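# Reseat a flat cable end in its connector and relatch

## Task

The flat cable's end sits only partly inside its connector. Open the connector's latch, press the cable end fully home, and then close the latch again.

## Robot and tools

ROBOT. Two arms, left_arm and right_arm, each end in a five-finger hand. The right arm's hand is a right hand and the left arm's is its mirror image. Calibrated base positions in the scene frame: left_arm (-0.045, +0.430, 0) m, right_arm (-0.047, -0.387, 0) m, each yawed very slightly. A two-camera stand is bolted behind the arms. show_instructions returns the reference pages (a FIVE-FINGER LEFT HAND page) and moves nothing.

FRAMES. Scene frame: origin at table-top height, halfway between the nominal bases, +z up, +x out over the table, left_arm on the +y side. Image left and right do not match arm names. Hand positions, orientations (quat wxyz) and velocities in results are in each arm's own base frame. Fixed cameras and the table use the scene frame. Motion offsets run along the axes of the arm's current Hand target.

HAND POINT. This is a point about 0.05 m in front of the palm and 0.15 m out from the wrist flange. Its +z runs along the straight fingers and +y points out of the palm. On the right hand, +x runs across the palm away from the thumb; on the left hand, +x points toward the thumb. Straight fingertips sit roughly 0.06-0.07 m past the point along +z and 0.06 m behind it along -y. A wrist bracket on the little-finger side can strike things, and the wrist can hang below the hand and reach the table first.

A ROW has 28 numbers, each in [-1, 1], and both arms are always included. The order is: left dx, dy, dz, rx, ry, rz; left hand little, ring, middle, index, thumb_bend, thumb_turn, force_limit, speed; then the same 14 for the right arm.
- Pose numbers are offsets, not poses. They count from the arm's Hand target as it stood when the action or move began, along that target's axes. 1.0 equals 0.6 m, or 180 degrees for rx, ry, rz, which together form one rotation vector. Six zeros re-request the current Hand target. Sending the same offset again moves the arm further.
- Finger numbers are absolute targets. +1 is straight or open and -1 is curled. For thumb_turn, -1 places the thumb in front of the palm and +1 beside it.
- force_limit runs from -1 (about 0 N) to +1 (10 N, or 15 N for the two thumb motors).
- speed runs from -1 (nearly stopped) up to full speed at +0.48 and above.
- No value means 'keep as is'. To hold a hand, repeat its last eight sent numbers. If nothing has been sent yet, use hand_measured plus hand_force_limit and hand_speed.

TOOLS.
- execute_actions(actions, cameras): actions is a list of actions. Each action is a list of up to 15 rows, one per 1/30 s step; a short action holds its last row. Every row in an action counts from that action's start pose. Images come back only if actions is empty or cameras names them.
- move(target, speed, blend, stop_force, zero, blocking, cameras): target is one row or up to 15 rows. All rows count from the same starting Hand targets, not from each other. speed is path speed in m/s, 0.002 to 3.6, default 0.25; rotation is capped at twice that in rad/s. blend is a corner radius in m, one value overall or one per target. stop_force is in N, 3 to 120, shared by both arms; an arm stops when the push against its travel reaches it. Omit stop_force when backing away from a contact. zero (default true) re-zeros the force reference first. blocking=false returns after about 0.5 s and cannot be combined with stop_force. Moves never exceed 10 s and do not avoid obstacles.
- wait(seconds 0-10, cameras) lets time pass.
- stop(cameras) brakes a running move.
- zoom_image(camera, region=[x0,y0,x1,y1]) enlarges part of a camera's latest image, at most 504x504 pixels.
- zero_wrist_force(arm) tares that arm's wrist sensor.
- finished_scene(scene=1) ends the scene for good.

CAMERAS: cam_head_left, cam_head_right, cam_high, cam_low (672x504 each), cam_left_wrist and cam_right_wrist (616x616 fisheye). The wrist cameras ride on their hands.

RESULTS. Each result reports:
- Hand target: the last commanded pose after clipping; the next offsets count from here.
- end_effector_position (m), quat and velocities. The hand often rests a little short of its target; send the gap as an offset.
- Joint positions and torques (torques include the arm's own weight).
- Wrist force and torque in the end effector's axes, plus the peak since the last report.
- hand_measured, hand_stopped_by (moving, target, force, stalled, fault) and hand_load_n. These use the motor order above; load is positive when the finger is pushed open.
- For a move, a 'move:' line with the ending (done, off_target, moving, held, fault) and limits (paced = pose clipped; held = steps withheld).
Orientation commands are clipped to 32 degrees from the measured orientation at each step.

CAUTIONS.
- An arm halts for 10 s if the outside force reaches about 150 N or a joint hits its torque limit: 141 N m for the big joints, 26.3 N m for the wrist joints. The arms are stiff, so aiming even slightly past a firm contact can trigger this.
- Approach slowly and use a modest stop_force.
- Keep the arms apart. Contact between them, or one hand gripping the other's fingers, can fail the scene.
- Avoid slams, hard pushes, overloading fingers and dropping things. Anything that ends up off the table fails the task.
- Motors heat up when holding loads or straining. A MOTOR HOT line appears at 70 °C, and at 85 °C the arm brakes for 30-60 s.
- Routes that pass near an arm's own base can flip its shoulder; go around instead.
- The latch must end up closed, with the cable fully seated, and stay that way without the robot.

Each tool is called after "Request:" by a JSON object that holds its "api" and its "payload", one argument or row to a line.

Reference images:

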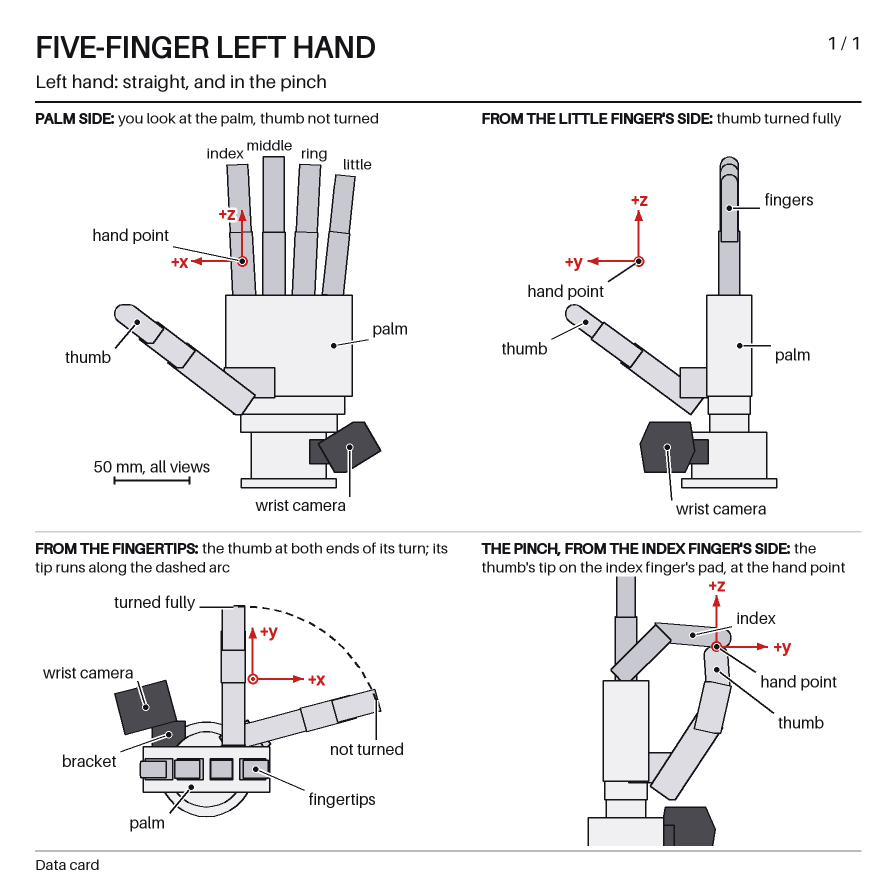

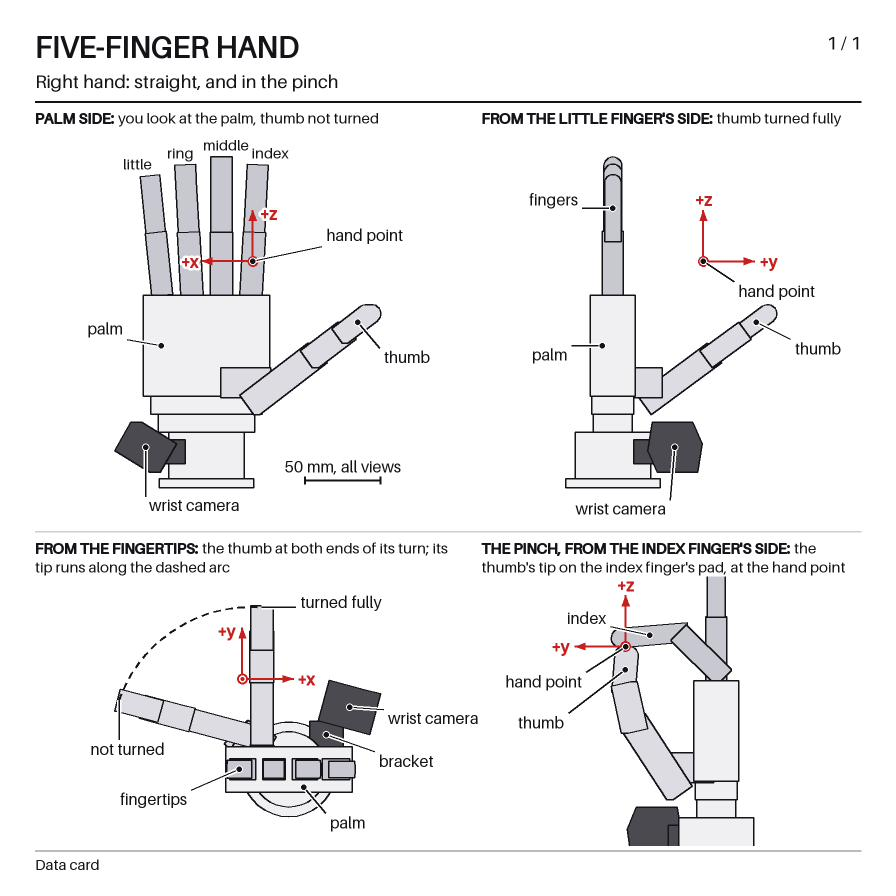

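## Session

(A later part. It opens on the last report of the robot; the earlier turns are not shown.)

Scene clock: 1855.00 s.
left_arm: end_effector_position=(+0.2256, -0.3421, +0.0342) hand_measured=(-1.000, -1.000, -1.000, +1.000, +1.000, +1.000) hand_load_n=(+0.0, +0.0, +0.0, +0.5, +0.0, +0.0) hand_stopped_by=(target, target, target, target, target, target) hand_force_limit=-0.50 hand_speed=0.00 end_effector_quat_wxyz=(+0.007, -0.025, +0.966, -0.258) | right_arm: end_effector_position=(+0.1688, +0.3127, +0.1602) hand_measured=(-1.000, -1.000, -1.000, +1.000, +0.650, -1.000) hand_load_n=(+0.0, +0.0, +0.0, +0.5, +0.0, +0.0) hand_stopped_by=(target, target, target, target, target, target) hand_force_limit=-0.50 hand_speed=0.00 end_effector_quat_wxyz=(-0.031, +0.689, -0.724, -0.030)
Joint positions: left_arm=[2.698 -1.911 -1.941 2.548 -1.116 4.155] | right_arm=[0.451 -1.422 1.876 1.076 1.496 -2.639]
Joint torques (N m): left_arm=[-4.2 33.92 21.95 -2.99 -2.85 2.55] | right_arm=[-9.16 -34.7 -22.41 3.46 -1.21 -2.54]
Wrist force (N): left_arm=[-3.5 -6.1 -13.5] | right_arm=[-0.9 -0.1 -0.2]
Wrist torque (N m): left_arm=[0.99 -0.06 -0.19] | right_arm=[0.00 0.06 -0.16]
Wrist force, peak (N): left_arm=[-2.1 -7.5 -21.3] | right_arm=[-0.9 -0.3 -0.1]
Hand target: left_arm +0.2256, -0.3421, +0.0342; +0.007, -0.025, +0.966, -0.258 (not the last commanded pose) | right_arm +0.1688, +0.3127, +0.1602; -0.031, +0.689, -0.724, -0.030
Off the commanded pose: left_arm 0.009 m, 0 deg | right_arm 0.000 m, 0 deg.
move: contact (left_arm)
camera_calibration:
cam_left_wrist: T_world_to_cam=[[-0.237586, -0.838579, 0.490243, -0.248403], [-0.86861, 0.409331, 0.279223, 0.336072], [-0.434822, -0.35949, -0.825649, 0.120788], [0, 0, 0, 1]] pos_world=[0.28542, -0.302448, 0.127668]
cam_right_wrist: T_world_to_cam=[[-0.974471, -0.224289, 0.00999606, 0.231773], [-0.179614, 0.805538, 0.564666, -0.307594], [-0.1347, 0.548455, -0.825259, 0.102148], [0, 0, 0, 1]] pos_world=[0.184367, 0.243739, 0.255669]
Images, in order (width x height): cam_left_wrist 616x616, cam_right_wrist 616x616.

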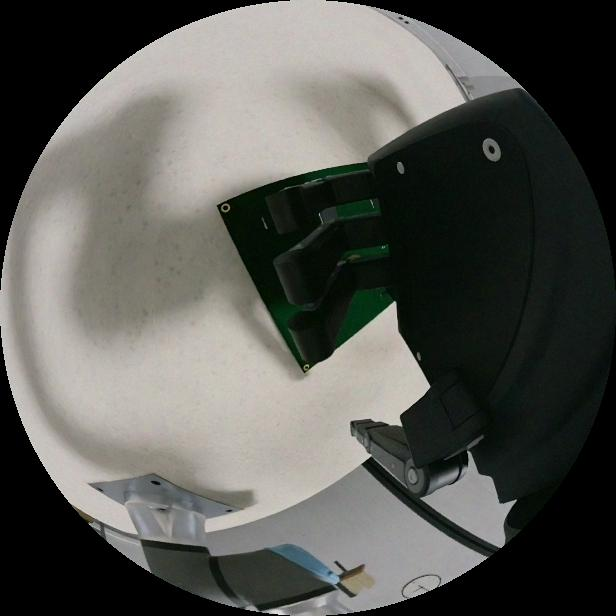

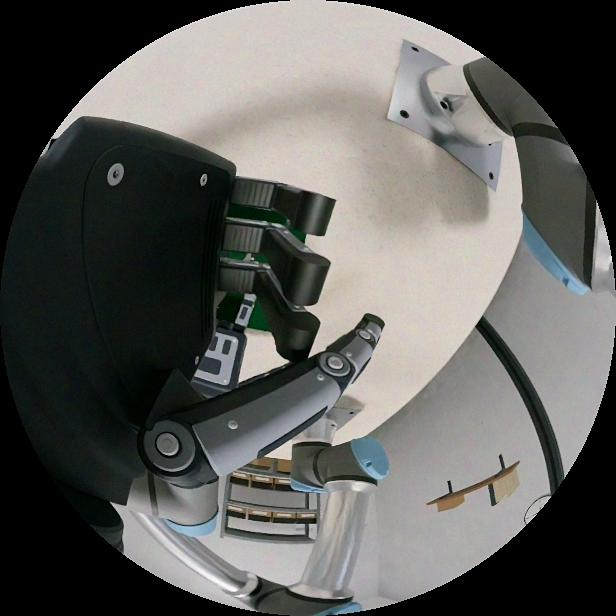

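Request:
{"api": "move", "payload": {
  "target": [0, 0, 0, 0, 0, 0, -1, -1, -1, 1, 1, 1, -0.5, 0, 0.0116, 0, 0.1328, 0, 0, 0, -1, -1, -1, 1, 0.65, -1, -0.5, 0],
  "speed": 0.06
}}

Request:
{"api": "move", "payload": {
  "target": [0, 0, 0, 0, 0, 0, -1, -1, -1, 1, 1, 1, -0.5, 0, 0.0015, 0, 0.0166, 0, 0, 0, -1, -1, -1, 1, 0.65, -1, -0.5, 0],
  "speed": 0.007,
  "stop_force": 3,
  "cameras": ["cam_right_wrist"]
}}

Scene clock: 1865.00 s.
left_arm: end_effector_position=(+0.2256, -0.3421, +0.0342) hand_measured=(-1.000, -1.000, -1.000, +1.000, +1.000, +1.000) hand_load_n=(+0.0, +0.5, +0.0, +0.5, +0.0, +0.0) hand_stopped_by=(target, target, target, target, target, target) hand_force_limit=-0.50 hand_speed=0.00 end_effector_quat_wxyz=(+0.007, -0.025, +0.966, -0.258) | right_arm: end_effector_position=(+0.1687, +0.3126, +0.0802) hand_measured=(-1.000, -1.000, -1.000, +1.000, +0.650, -1.000) hand_load_n=(+0.5, +0.0, +0.0, +0.0, +0.0, +0.0) hand_stopped_by=(target, target, target, target, target, target) hand_force_limit=-0.50 hand_speed=0.00 end_effector_quat_wxyz=(-0.031, +0.689, -0.724, -0.030)
Joint positions: left_arm=[2.698 -1.911 -1.941 2.548 -1.116 4.155] | right_arm=[0.45 -1.315 1.983 0.862 1.496 -2.64]
Joint torques (N m): left_arm=[-3.61 34.1 22.3 -2.56 -3.11 2.56] | right_arm=[-7.5 -36.47 -23.08 2.28 -0.12 -1.5]
Wrist force (N): left_arm=[-3.3 -6.0 -13.5] | right_arm=[-0.2 -0.1 -0.2]
Wrist torque (N m): left_arm=[1.00 -0.08 -0.17] | right_arm=[-0.02 -0.06 -0.05]
Wrist force, peak (N): left_arm=[-3.2 -6.8 -14.4] | right_arm=[-0.7 -0.3 -1.0]
Hand target: left_arm +0.2256, -0.3421, +0.0342; +0.007, -0.025, +0.966, -0.258 | right_arm +0.1688, +0.3126, +0.0802; -0.031, +0.689, -0.724, -0.030
Off the commanded pose: left_arm 0.000 m, 0 deg | right_arm 0.000 m, 0 deg.
move: done

Scene clock: 1867.10 s.
left_arm: end_effector_position=(+0.2256, -0.3421, +0.0342) hand_measured=(-1.000, -1.000, -1.000, +1.000, +1.000, +1.000) hand_load_n=(+0.0, +0.0, +0.0, +0.5, +0.0, +0.0) hand_stopped_by=(target, target, target, target, target, target) hand_force_limit=-0.50 hand_speed=0.00 end_effector_quat_wxyz=(+0.007, -0.025, +0.966, -0.258) | right_arm: end_effector_position=(+0.1688, +0.3126, +0.0729) hand_measured=(-1.000, -1.000, -1.000, +1.000, +0.650, -1.000) hand_load_n=(+0.0, +0.0, +0.0, +0.0, +0.0, +0.0) hand_stopped_by=(target, target, target, target, target, target) hand_force_limit=-0.50 hand_speed=0.00 end_effector_quat_wxyz=(-0.031, +0.689, -0.724, -0.030)
Joint positions: left_arm=[2.698 -1.911 -1.941 2.548 -1.116 4.155] | right_arm=[0.45 -1.304 1.991 0.842 1.495 -2.64]
Joint torques (N m): left_arm=[-3.55 33.93 22.63 -2.6 -2.96 2.52] | right_arm=[-6.32 -36.76 -21.12 3.56 0.26 0.04]
Wrist force (N): left_arm=[-3.2 -6.5 -14.4] | right_arm=[-1.0 -0.7 -4.6]
Wrist torque (N m): left_arm=[1.03 -0.07 -0.18] | right_arm=[0.18 -0.03 -0.09]
Wrist force, peak (N): left_arm=[-3.2 -6.6 -14.3] | right_arm=[-0.8 0.0 -7.5]
Hand target: left_arm +0.2256, -0.3421, +0.0342; +0.007, -0.025, +0.966, -0.258 | right_arm +0.1688, +0.3126, +0.0729; -0.031, +0.689, -0.724, -0.030 (not the last commanded pose)
Off the commanded pose: left_arm 0.000 m, 0 deg | right_arm 0.003 m, 0 deg.
move: contact (right_arm)
camera_calibration:
cam_right_wrist: T_world_to_cam=[[-0.974471, -0.224289, 0.00999606, 0.232623], [-0.179614, 0.805538, 0.564666, -0.258218], [-0.1347, 0.548455, -0.825259, 0.0301577], [0, 0, 0, 1]] pos_world=[0.184367, 0.243639, 0.168369]
Images, in order (width x height): cam_right_wrist 616x616.

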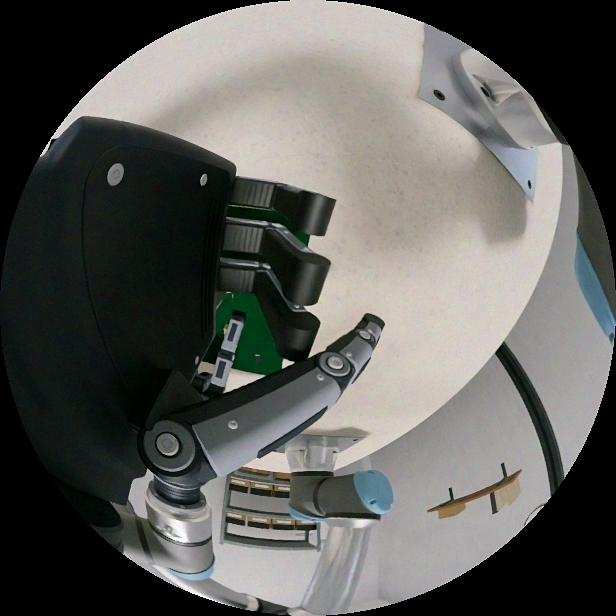

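Request:
{"api": "move", "payload": {
  "target": [0, 0, 0, 0, 0, 0, -1, -1, -1, 1, 1, 1, -0.5, 0, -0.0003, 0, -0.0035, 0, 0, 0, -1, -1, -1, 1, 0.65, -1, -0.5, 0],
  "speed": 0.01
}}

Request:
{"api": "move", "payload": {
  "target": [0, 0, 0, 0, 0, 0, -1, -1, -1, 1, 1, 1, -0.5, 0, -0.0232, 0, 0.002, 0, 0, 0, -1, -1, -1, 1, 0.65, -1, -0.5, 0],
  "speed": 0.006,
  "stop_force": 3
}}

Scene clock: 1875.80 s.
left_arm: end_effector_position=(+0.2256, -0.3421, +0.0342) hand_measured=(-1.000, -1.000, -1.000, +1.000, +1.000, +1.000) hand_load_n=(+0.0, +0.0, +0.0, +0.5, +0.0, +0.0) hand_stopped_by=(target, target, target, target, target, target) hand_force_limit=-0.50 hand_speed=0.00 end_effector_quat_wxyz=(+0.007, -0.025, +0.966, -0.258) | right_arm: end_effector_position=(+0.1688, +0.3126, +0.0751) hand_measured=(-1.000, -1.000, -1.000, +1.000, +0.650, -1.000) hand_load_n=(+0.0, +0.0, +0.0, +0.0, +0.0, +0.0) hand_stopped_by=(target, target, target, target, target, target) hand_force_limit=-0.50 hand_speed=0.00 end_effector_quat_wxyz=(-0.031, +0.689, -0.724, -0.030)
Joint positions: left_arm=[2.698 -1.911 -1.941 2.548 -1.116 4.155] | right_arm=[0.45 -1.307 1.988 0.848 1.495 -2.64]
Joint torques (N m): left_arm=[-3.15 34.4 22.39 -2.44 -2.95 2.66] | right_arm=[6.33 -34.15 -18.59 2.66 0.71 2.7]
Wrist force (N): left_arm=[-3.3 -6.1 -14.3] | right_arm=[-0.6 0.1 -0.5]
Wrist torque (N m): left_arm=[1.07 -0.05 -0.20] | right_arm=[0.02 -0.01 -0.05]
Wrist force, peak (N): left_arm=[-3.4 -6.4 -14.6] | right_arm=[-1.2 -0.5 -4.7]
Hand target: left_arm +0.2256, -0.3421, +0.0342; +0.007, -0.025, +0.966, -0.258 | right_arm +0.1688, +0.3126, +0.0750; -0.031, +0.689, -0.724, -0.030
Off the commanded pose: left_arm 0.000 m, 0 deg | right_arm 0.000 m, 0 deg.
move: done

Scene clock: 1878.93 s.
left_arm: end_effector_position=(+0.2256, -0.3421, +0.0342) hand_measured=(-1.000, -1.000, -1.000, +1.000, +1.000, +1.000) hand_load_n=(+0.0, +0.0, +0.0, +1.0, +0.0, +0.0) hand_stopped_by=(target, target, target, target, target, target) hand_force_limit=-0.50 hand_speed=0.00 end_effector_quat_wxyz=(+0.007, -0.025, +0.966, -0.258) | right_arm: end_effector_position=(+0.1694, +0.3259, +0.0750) hand_measured=(-1.000, -1.000, -1.000, +1.000, +0.650, -1.000) hand_load_n=(+0.0, +0.0, +0.5, -5.5, +0.0, +0.0) hand_stopped_by=(target, target, target, target, target, target) hand_force_limit=-0.50 hand_speed=0.00 end_effector_quat_wxyz=(-0.031, +0.689, -0.724, -0.030)
Joint positions: left_arm=[2.698 -1.911 -1.941 2.548 -1.116 4.155] | right_arm=[0.486 -1.285 1.957 0.855 1.497 -2.604]
Joint torques (N m): left_arm=[-3.29 34.6 21.61 -2.31 -2.82 2.54] | right_arm=[-12.34 -38.53 -5.1 -0.77 -0.28 -2.36]
Wrist force (N): left_arm=[-3.5 -5.9 -13.2] | right_arm=[0.7 3.4 -5.1]
Wrist torque (N m): left_arm=[0.99 -0.06 -0.18] | right_arm=[0.05 0.04 -0.01]
Wrist force, peak (N): left_arm=[-3.1 -6.5 -14.3] | right_arm=[2.3 3.9 -6.9]
Hand target: left_arm +0.2256, -0.3421, +0.0342; +0.007, -0.025, +0.966, -0.258 | right_arm +0.1694, +0.3259, +0.0750; -0.031, +0.689, -0.724, -0.030 (not the last commanded pose)
Off the commanded pose: left_arm 0.000 m, 0 deg | right_arm 0.001 m, 0 deg.
move: contact (right_arm)

Request:
{"api": "move", "payload": {
  "target": [
    [0, 0, 0, 0, 0, 0, -1, -1, -1, 1, 1, 1, -0.5, 0, -0.0065, 0.0167, -0.0747, 0, 0, 0, -1, -1, -1, 1, 0.65, -1, -0.5, 0],
    [0, 0, 0, 0, 0, 0, -1, -1, -1, 1, 1, 1, -0.5, 0, -0.1332, -0.0622, -0.0637, 0.0436, 0, 0.4981, -1, -1, -1, 1, 0.65, -1, -0.5, 0]
  ],
  "speed": [0.08, 0.25],
  "cameras": ["cam_right_wrist"]
}}

Scene clock: 2003.30 s.
left_arm: end_effector_position=(+0.2256, -0.3421, +0.0342) hand_measured=(-1.000, -1.000, -1.000, +1.000, +1.000, +1.000) hand_load_n=(+0.0, +0.0, +0.0, +1.0, +0.0, +0.0) hand_stopped_by=(target, target, target, target, target, target) hand_force_limit=-0.50 hand_speed=0.00 end_effector_quat_wxyz=(+0.007, -0.025, +0.966, -0.258) | right_arm: end_effector_position=(+0.2105, +0.4003, +0.1199) hand_measured=(-1.000, -1.000, -1.000, +1.000, +0.650, -1.000) hand_load_n=(+0.5, +0.0, +0.0, +0.0, -0.5, +0.0) hand_stopped_by=(target, target, target, target, target, target) hand_force_limit=-0.50 hand_speed=0.00 end_effector_quat_wxyz=(+0.044, +0.025, +0.999, -0.002) end_effector_velocity=(+0.000, +0.000, +0.000) end_effector_angular_velocity=(+0.001, +0.000, -0.005)
Joint positions: left_arm=[2.698 -1.911 -1.941 2.548 -1.116 4.155] | right_arm=[0.785 -1.299 1.833 0.979 1.636 -0.739]
Joint velocities: left_arm=[within noise] | right_arm=[0 -0.001 0 0 0 0.005]
Joint torques (N m): left_arm=[-3.93 33.66 22.18 -1.99 -2.97 2.69] | right_arm=[-11.26 -41.05 -5.21 0.79 -0.85 2.96]
Wrist force (N): left_arm=[-3.3 -6.5 -14.1] | right_arm=[-0.5 -0.3 -0.4]
Wrist torque (N m): left_arm=[1.01 -0.05 -0.19] | right_arm=[-0.01 -0.01 0.06]
Wrist force, peak (N): left_arm=[-3.4 -6.5 -14.4] | right_arm=[0.8 3.9 -6.6]
Hand target: left_arm +0.2256, -0.3421, +0.0342; +0.007, -0.025, +0.966, -0.258 | right_arm +0.2105, +0.4003, +0.1199; +0.044, +0.025, +0.999, -0.002
Off the commanded pose: left_arm 0.000 m, 0 deg | right_arm 0.000 m, 0 deg.
move: done
camera_calibration:
cam_right_wrist: T_world_to_cam=[[-0.224647, 0.974405, 0.00828422, -0.345019], [0.804722, 0.18072, 0.565476, -0.305072], [0.549505, 0.133699, -0.824723, 0.0485053], [0, 0, 0, 1]] pos_world=[0.141337, 0.384835, 0.215373]
Images, in order (width x height): cam_right_wrist 616x616.

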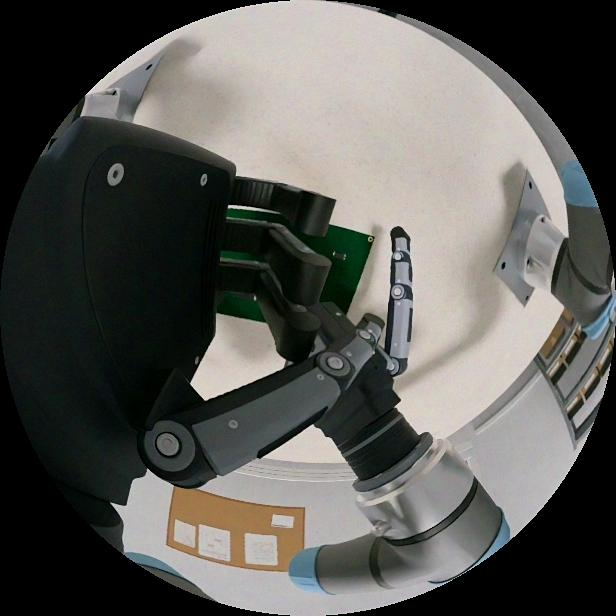

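Request:
{"api": "move", "payload": {
  "target": [
    [0, 0, 0, 0, 0, 0, -1, -1, -1, 1, 1, 1, -0.5, 0, -0.0073, 0, -0.0831, 0, 0, 0, -1, -1, -1, 1, 0.65, -1, -0.5, 0],
    [0, 0, 0, 0, 0, 0, -1, -1, -1, 1, 1, 1, -0.5, 0, -0.0073, 0, -0.0831, 0, 0, 0, -1, -1, -1, 1, 1, 1, -0.5, 0]
  ],
  "speed": 0.1,
  "cameras": ["cam_right_wrist"]
}}

Scene clock: 2012.03 s.
left_arm: end_effector_position=(+0.2256, -0.3421, +0.0342) hand_measured=(-1.000, -1.000, -1.000, +1.000, +1.000, +1.000) hand_load_n=(+0.0, +0.0, +0.0, +0.5, +0.0, +0.0) hand_stopped_by=(target, target, target, target, target, target) hand_force_limit=-0.50 hand_speed=0.00 end_effector_quat_wxyz=(+0.007, -0.025, +0.966, -0.258) | right_arm: end_effector_position=(+0.2105, +0.4003, +0.1700) hand_measured=(-1.000, -1.000, -1.000, +1.000, +1.000, +1.000) hand_load_n=(+0.0, +0.0, +0.0, +0.0, +0.0, +0.0) hand_stopped_by=(target, target, target, target, target, target) hand_force_limit=-0.50 hand_speed=0.00 end_effector_quat_wxyz=(+0.044, +0.025, +0.999, -0.002)
Joint positions: left_arm=[2.698 -1.911 -1.941 2.548 -1.116 4.155] | right_arm=[0.785 -1.354 1.76 1.106 1.636 -0.738]
Joint torques (N m): left_arm=[-3.73 33.93 22.08 -1.67 -2.95 2.74] | right_arm=[7.35 -13.76 -21.67 3.83 1.02 2.83]
Wrist force (N): left_arm=[-3.3 -6.2 -13.6] | right_arm=[-0.4 -0.1 0.1]
Wrist torque (N m): left_arm=[1.00 -0.08 -0.17] | right_arm=[-0.02 -0.02 -0.01]
Wrist force, peak (N): left_arm=[-3.2 -6.7 -14.3] | right_arm=[-0.3 -0.4 -1.2]
Hand target: left_arm +0.2256, -0.3421, +0.0342; +0.007, -0.025, +0.966, -0.258 | right_arm +0.2105, +0.4003, +0.1700; +0.044, +0.025, +0.999, -0.002
Off the commanded pose: left_arm 0.000 m, 0 deg | right_arm 0.000 m, 0 deg.
move: done
camera_calibration:
cam_right_wrist: T_world_to_cam=[[-0.224357, 0.974471, 0.00836666, -0.345499], [0.804764, 0.180429, 0.565508, -0.333329], [0.549562, 0.133609, -0.8247, 0.0897072], [0, 0, 0, 1]] pos_world=[0.141437, 0.384835, 0.265372]
Images, in order (width x height): cam_right_wrist 616x616.

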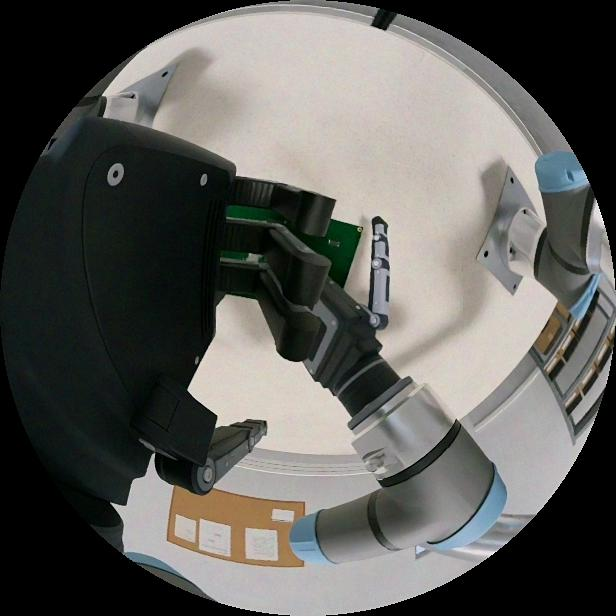

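Request:
{"api": "move", "payload": {
  "target": [0, 0, 0, 0, 0, 0, -1, -1, -1, 1, 1, 1, -0.5, 0, 0.0135, 0, 0.1544, 0, 0, 0, -1, -1, -1, 1, 1, 1, -0.5, 0],
  "speed": 0.06
}}

Request:
{"api": "move", "payload": {
  "target": [0, 0, 0, 0, 0, 0, -1, -1, -1, 1, 1, 1, -0.5, 0, -0.0299, 0, 0.0026, 0, 0, 0, -1, -1, -1, 1, 1, 1, -0.5, 0],
  "speed": 0.008,
  "stop_force": 4
}}

Scene clock: 2027.27 s.
left_arm: end_effector_position=(+0.2256, -0.3421, +0.0342) hand_measured=(-1.000, -1.000, -1.000, +1.000, +1.000, +1.000) hand_load_n=(+0.0, +0.0, +0.0, +1.0, +0.0, +0.0) hand_stopped_by=(target, target, target, target, target, target) hand_force_limit=-0.50 hand_speed=0.00 end_effector_quat_wxyz=(+0.007, -0.025, +0.966, -0.258) | right_arm: end_effector_position=(+0.2105, +0.4001, +0.0769) hand_measured=(-1.000, -1.000, -1.000, +1.000, +1.000, +1.000) hand_load_n=(+0.0, +0.0, +0.0, +0.0, -0.5, +0.0) hand_stopped_by=(target, target, target, target, target, target) hand_force_limit=-0.50 hand_speed=0.00 end_effector_quat_wxyz=(+0.044, +0.025, +0.999, -0.002)
Joint positions: left_arm=[2.698 -1.911 -1.941 2.548 -1.116 4.155] | right_arm=[0.784 -1.241 1.884 0.87 1.636 -0.739]
Joint torques (N m): left_arm=[-3.89 34.48 21.71 -1.44 -2.93 2.81] | right_arm=[-9.18 -41.94 -23.52 2.4 -1.05 -2.53]
Wrist force (N): left_arm=[-3.3 -6.0 -13.7] | right_arm=[-0.5 0.0 -0.2]
Wrist torque (N m): left_arm=[1.03 -0.07 -0.19] | right_arm=[0.02 -0.01 -0.03]
Wrist force, peak (N): left_arm=[-3.2 -6.6 -14.3] | right_arm=[-0.6 -0.2 -0.8]
Hand target: left_arm +0.2256, -0.3421, +0.0342; +0.007, -0.025, +0.966, -0.258 | right_arm +0.2105, +0.4002, +0.0770; +0.044, +0.025, +0.999, -0.002
Off the commanded pose: left_arm 0.000 m, 0 deg | right_arm 0.000 m, 0 deg.
move: done

Scene clock: 2030.10 s.
left_arm: end_effector_position=(+0.2256, -0.3421, +0.0342) hand_measured=(-1.000, -1.000, -1.000, +1.000, +1.000, +1.000) hand_load_n=(+0.5, +0.0, +0.0, +1.0, +0.0, +0.0) hand_stopped_by=(target, target, target, target, target, target) hand_force_limit=-0.50 hand_speed=0.00 end_effector_quat_wxyz=(+0.007, -0.025, +0.966, -0.258) | right_arm: end_effector_position=(+0.2250, +0.3995, +0.0770) hand_measured=(-1.000, -1.000, -1.000, +1.000, +1.000, +1.000) hand_load_n=(+0.0, +0.0, +0.0, +0.0, +0.0, +0.0) hand_stopped_by=(target, target, target, target, target, target) hand_force_limit=-0.50 hand_speed=0.00 end_effector_quat_wxyz=(+0.044, +0.025, +0.999, -0.002)
Joint positions: left_arm=[2.698 -1.911 -1.941 2.548 -1.116 4.155] | right_arm=[0.754 -1.229 1.867 0.874 1.635 -0.769]
Joint torques (N m): left_arm=[-4.18 34.15 18.58 -1.28 -2.88 2.74] | right_arm=[8.08 -41.38 -4.19 -0.28 2.1 3.06]
Wrist force (N): left_arm=[-4.1 -6.5 -12.6] | right_arm=[3.6 -0.5 -3.6]
Wrist torque (N m): left_arm=[0.98 -0.15 -0.22] | right_arm=[0.19 0.14 0.23]
Wrist force, peak (N): left_arm=[-3.3 -6.6 -14.3] | right_arm=[5.5 -0.3 -5.1]
Hand target: left_arm +0.2256, -0.3421, +0.0342; +0.007, -0.025, +0.966, -0.258 | right_arm +0.2250, +0.3995, +0.0770; +0.044, +0.025, +0.999, -0.002 (not the last commanded pose)
Off the commanded pose: left_arm 0.000 m, 0 deg | right_arm 0.003 m, 0 deg.
move: contact (right_arm)

Request:
{"api": "move", "payload": {
  "target": [
    [0, 0, 0, 0, 0, 0, -1, -1, -1, 1, 1, 1, -0.5, 0, 0.0183, 0, -0.0016, 0, 0, 0, -1, -1, -1, 1, 1, 1, -0.5, 0],
    [0, 0, 0, 0, 0, 0, -1, -1, -1, 1, 1, 1, -0.5, 0, 0.0185, 0, 0.0003, 0, 0, 0, -1, -1, -1, 1, 1, 1, -0.5, 0]
  ],
  "speed": 0.02
}}

Request:
{"api": "move", "payload": {
  "target": [0, 0, 0, 0, 0, 0, -1, -1, -1, 1, 1, 1, -0.5, 0, -0.0232, 0, 0.002, 0, 0, 0, -1, -1, -1, 1, 1, 1, -0.5, 0],
  "speed": 0.008,
  "stop_force": 4
}}

Scene clock: 2038.60 s.
left_arm: end_effector_position=(+0.2256, -0.3421, +0.0342) hand_measured=(-1.000, -1.000, -1.000, +1.000, +1.000, +1.000) hand_load_n=(+0.0, +0.0, +0.0, +1.0, -0.5, +0.0) hand_stopped_by=(target, target, target, target, target, target) hand_force_limit=-0.50 hand_speed=0.00 end_effector_quat_wxyz=(+0.007, -0.025, +0.966, -0.258) | right_arm: end_effector_position=(+0.2140, +0.4000, +0.0758) hand_measured=(-1.000, -1.000, -1.000, +1.000, +1.000, +1.000) hand_load_n=(+0.0, +0.0, +0.0, +0.0, -0.5, +0.0) hand_stopped_by=(target, target, target, target, target, target) hand_force_limit=-0.50 hand_speed=0.00 end_effector_quat_wxyz=(+0.044, +0.025, +0.999, -0.002) end_effector_velocity=(-0.001, -0.001, +0.000) end_effector_angular_velocity=(-0.004, +0.003, +0.000)
Joint positions: left_arm=[2.698 -1.911 -1.941 2.548 -1.116 4.155] | right_arm=[0.777 -1.236 1.881 0.868 1.636 -0.746]
Joint velocities: left_arm=[within noise] | right_arm=[-0.001 0 0 0.005 0.001 -0.001]
Joint torques (N m): left_arm=[-3.51 33.6 8.48 -1.12 -2.71 2.79] | right_arm=[-10.52 -27.27 -13.81 4.07 0.86 -2.53]
Wrist force (N): left_arm=[-4.4 -5.9 -12.1] | right_arm=[-0.5 -0.1 0.0]
Wrist torque (N m): left_arm=[1.01 -0.13 -0.24] | right_arm=[0.01 -0.01 -0.11]
Wrist force, peak (N): left_arm=[-4.0 -7.0 -13.6] | right_arm=[3.9 -0.6 -4.5]
Hand target: left_arm +0.2256, -0.3421, +0.0342; +0.007, -0.025, +0.966, -0.258 | right_arm +0.2140, +0.4000, +0.0759; +0.044, +0.025, +0.999, -0.002
Off the commanded pose: left_arm 0.000 m, 0 deg | right_arm 0.000 m, 0 deg.
move: done

Scene clock: 2040.87 s.
left_arm: end_effector_position=(+0.2256, -0.3421, +0.0342) hand_measured=(-1.000, -1.000, -1.000, +1.000, +1.000, +1.000) hand_load_n=(+0.0, +0.0, +0.0, +1.0, +0.0, +0.0) hand_stopped_by=(target, target, target, target, target, target) hand_force_limit=-0.50 hand_speed=0.00 end_effector_quat_wxyz=(+0.007, -0.025, +0.966, -0.258) | right_arm: end_effector_position=(+0.2239, +0.3995, +0.0759) hand_measured=(-1.000, -1.000, -1.000, +1.000, +1.000, +1.000) hand_load_n=(+0.0, +0.0, +0.5, +0.0, +0.0, +0.0) hand_stopped_by=(target, target, target, target, target, target) hand_force_limit=-0.50 hand_speed=0.00 end_effector_quat_wxyz=(+0.044, +0.025, +0.999, -0.002)
Joint positions: left_arm=[2.698 -1.911 -1.941 2.548 -1.116 4.155] | right_arm=[0.757 -1.229 1.869 0.871 1.635 -0.766]
Joint torques (N m): left_arm=[-4.81 33.64 8.08 -1.07 -2.45 2.89] | right_arm=[8.5 -42.41 -3.84 -0.23 2.12 3.04]
Wrist force (N): left_arm=[-4.2 -6.7 -12.8] | right_arm=[3.0 -0.5 -6.1]
Wrist torque (N m): left_arm=[0.97 -0.12 -0.23] | right_arm=[0.36 0.16 0.19]
Wrist force, peak (N): left_arm=[-4.0 -7.0 -13.5] | right_arm=[5.3 -0.2 -7.4]
Hand target: left_arm +0.2256, -0.3421, +0.0342; +0.007, -0.025, +0.966, -0.258 | right_arm +0.2239, +0.3995, +0.0759; +0.044, +0.025, +0.999, -0.002 (not the last commanded pose)
Off the commanded pose: left_arm 0.000 m, 0 deg | right_arm 0.004 m, 0 deg.
move: contact (right_arm)

Request:
{"api": "move", "payload": {
  "target": [
    [0, 0, 0, 0, 0, 0, -1, -1, -1, 1, 1, 1, -0.5, 0, 0.025, 0, -0.0022, 0, 0, 0, -1, -1, -1, 1, 1, 1, -0.5, 0],
    [0, 0, 0, 0, 0, 0, -1, -1, -1, 1, 1, 1, -0.5, 0, 0.0207, 0, -0.0515, 0, 0, 0, -1, -1, -1, 1, 1, 1, -0.5, 0],
    [0, 0, 0, 0, 0, 0, -1, -1, -1, 1, 1, 1, -0.5, 0, 0.0207, 0, -0.0515, 0, 0, 0, 1, 1, 1, 1, 1, 1, -0.5, 0]
  ],
  "speed": 0.04,
  "cameras": ["cam_right_wrist"]
}}

Request:
{"api": "zoom_image", "payload": {
  "camera": "cam_right_wrist",
  "region": [215, 240, 315, 340]
}}

Request:
{"api": "zoom_image", "payload": {
  "camera": "cam_right_wrist",
  "region": [225, 255, 265, 295]
}}

Scene clock: 2053.63 s.
left_arm: end_effector_position=(+0.2256, -0.3421, +0.0342) hand_measured=(-1.000, -1.000, -1.000, +1.000, +1.000, +1.000) hand_load_n=(+0.0, +0.0, +0.0, +1.0, +0.0, +0.0) hand_stopped_by=(target, target, target, target, target, target) hand_force_limit=-0.50 hand_speed=0.00 end_effector_quat_wxyz=(+0.007, -0.025, +0.966, -0.258) | right_arm: end_effector_position=(+0.2089, +0.4003, +0.1056) hand_measured=(+1.000, +1.000, +1.000, +1.000, +1.000, +1.000) hand_load_n=(+0.0, +0.0, +0.0, +0.0, +0.0, +0.0) hand_stopped_by=(target, target, target, target, target, target) hand_force_limit=-0.50 hand_speed=0.00 end_effector_quat_wxyz=(+0.044, +0.025, +0.999, -0.002)
Joint positions: left_arm=[2.698 -1.911 -1.941 2.548 -1.116 4.155] | right_arm=[0.788 -1.282 1.853 0.942 1.637 -0.735]
Joint torques (N m): left_arm=[-4.49 33.26 8.08 -0.63 -2.24 2.77] | right_arm=[-1.84 -15.94 -5.8 3.67 -0.37 2.74]
Wrist force (N): left_arm=[-4.4 -6.2 -12.2] | right_arm=[-0.3 0.1 -0.4]
Wrist torque (N m): left_arm=[0.98 -0.13 -0.23] | right_arm=[0.04 -0.01 -0.02]
Wrist force, peak (N): left_arm=[-3.9 -7.1 -13.6] | right_arm=[3.1 -0.8 -6.6]
Hand target: left_arm +0.2256, -0.3421, +0.0342; +0.007, -0.025, +0.966, -0.258 | right_arm +0.2089, +0.4003, +0.1056; +0.044, +0.025, +0.999, -0.002
Off the commanded pose: left_arm 0.000 m, 0 deg | right_arm 0.000 m, 0 deg.
move: done
camera_calibration:
cam_right_wrist: T_world_to_cam=[[-0.224339, 0.974475, 0.0083794, -0.345348], [0.8048, 0.180415, 0.565462, -0.295532], [0.549517, 0.133599, -0.824732, 0.037547], [0, 0, 0, 1]] pos_world=[0.139737, 0.384835, 0.200972]
Images, in order (width x height): cam_right_wrist 616x616.

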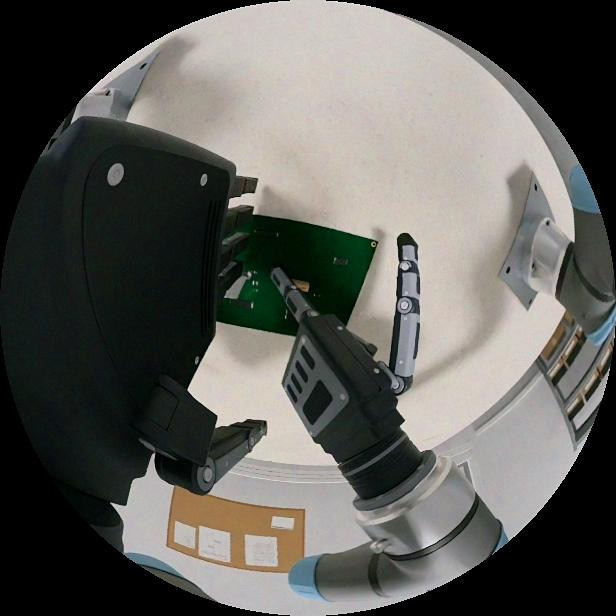

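Scaled by 5.040 from the camera's 616x616 image, which has a finer 880x880 frame.

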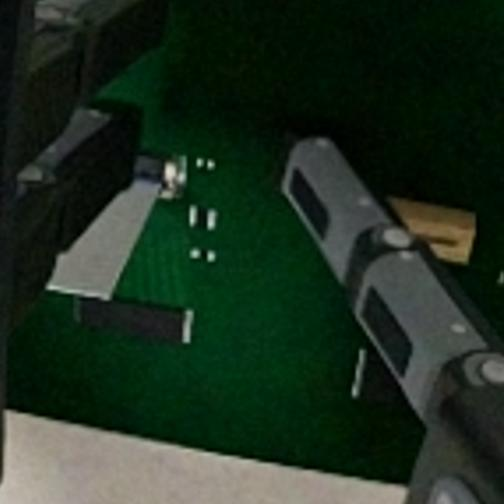

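Scaled by 12.600 from the camera's 616x616 image, which has a finer 880x880 frame.

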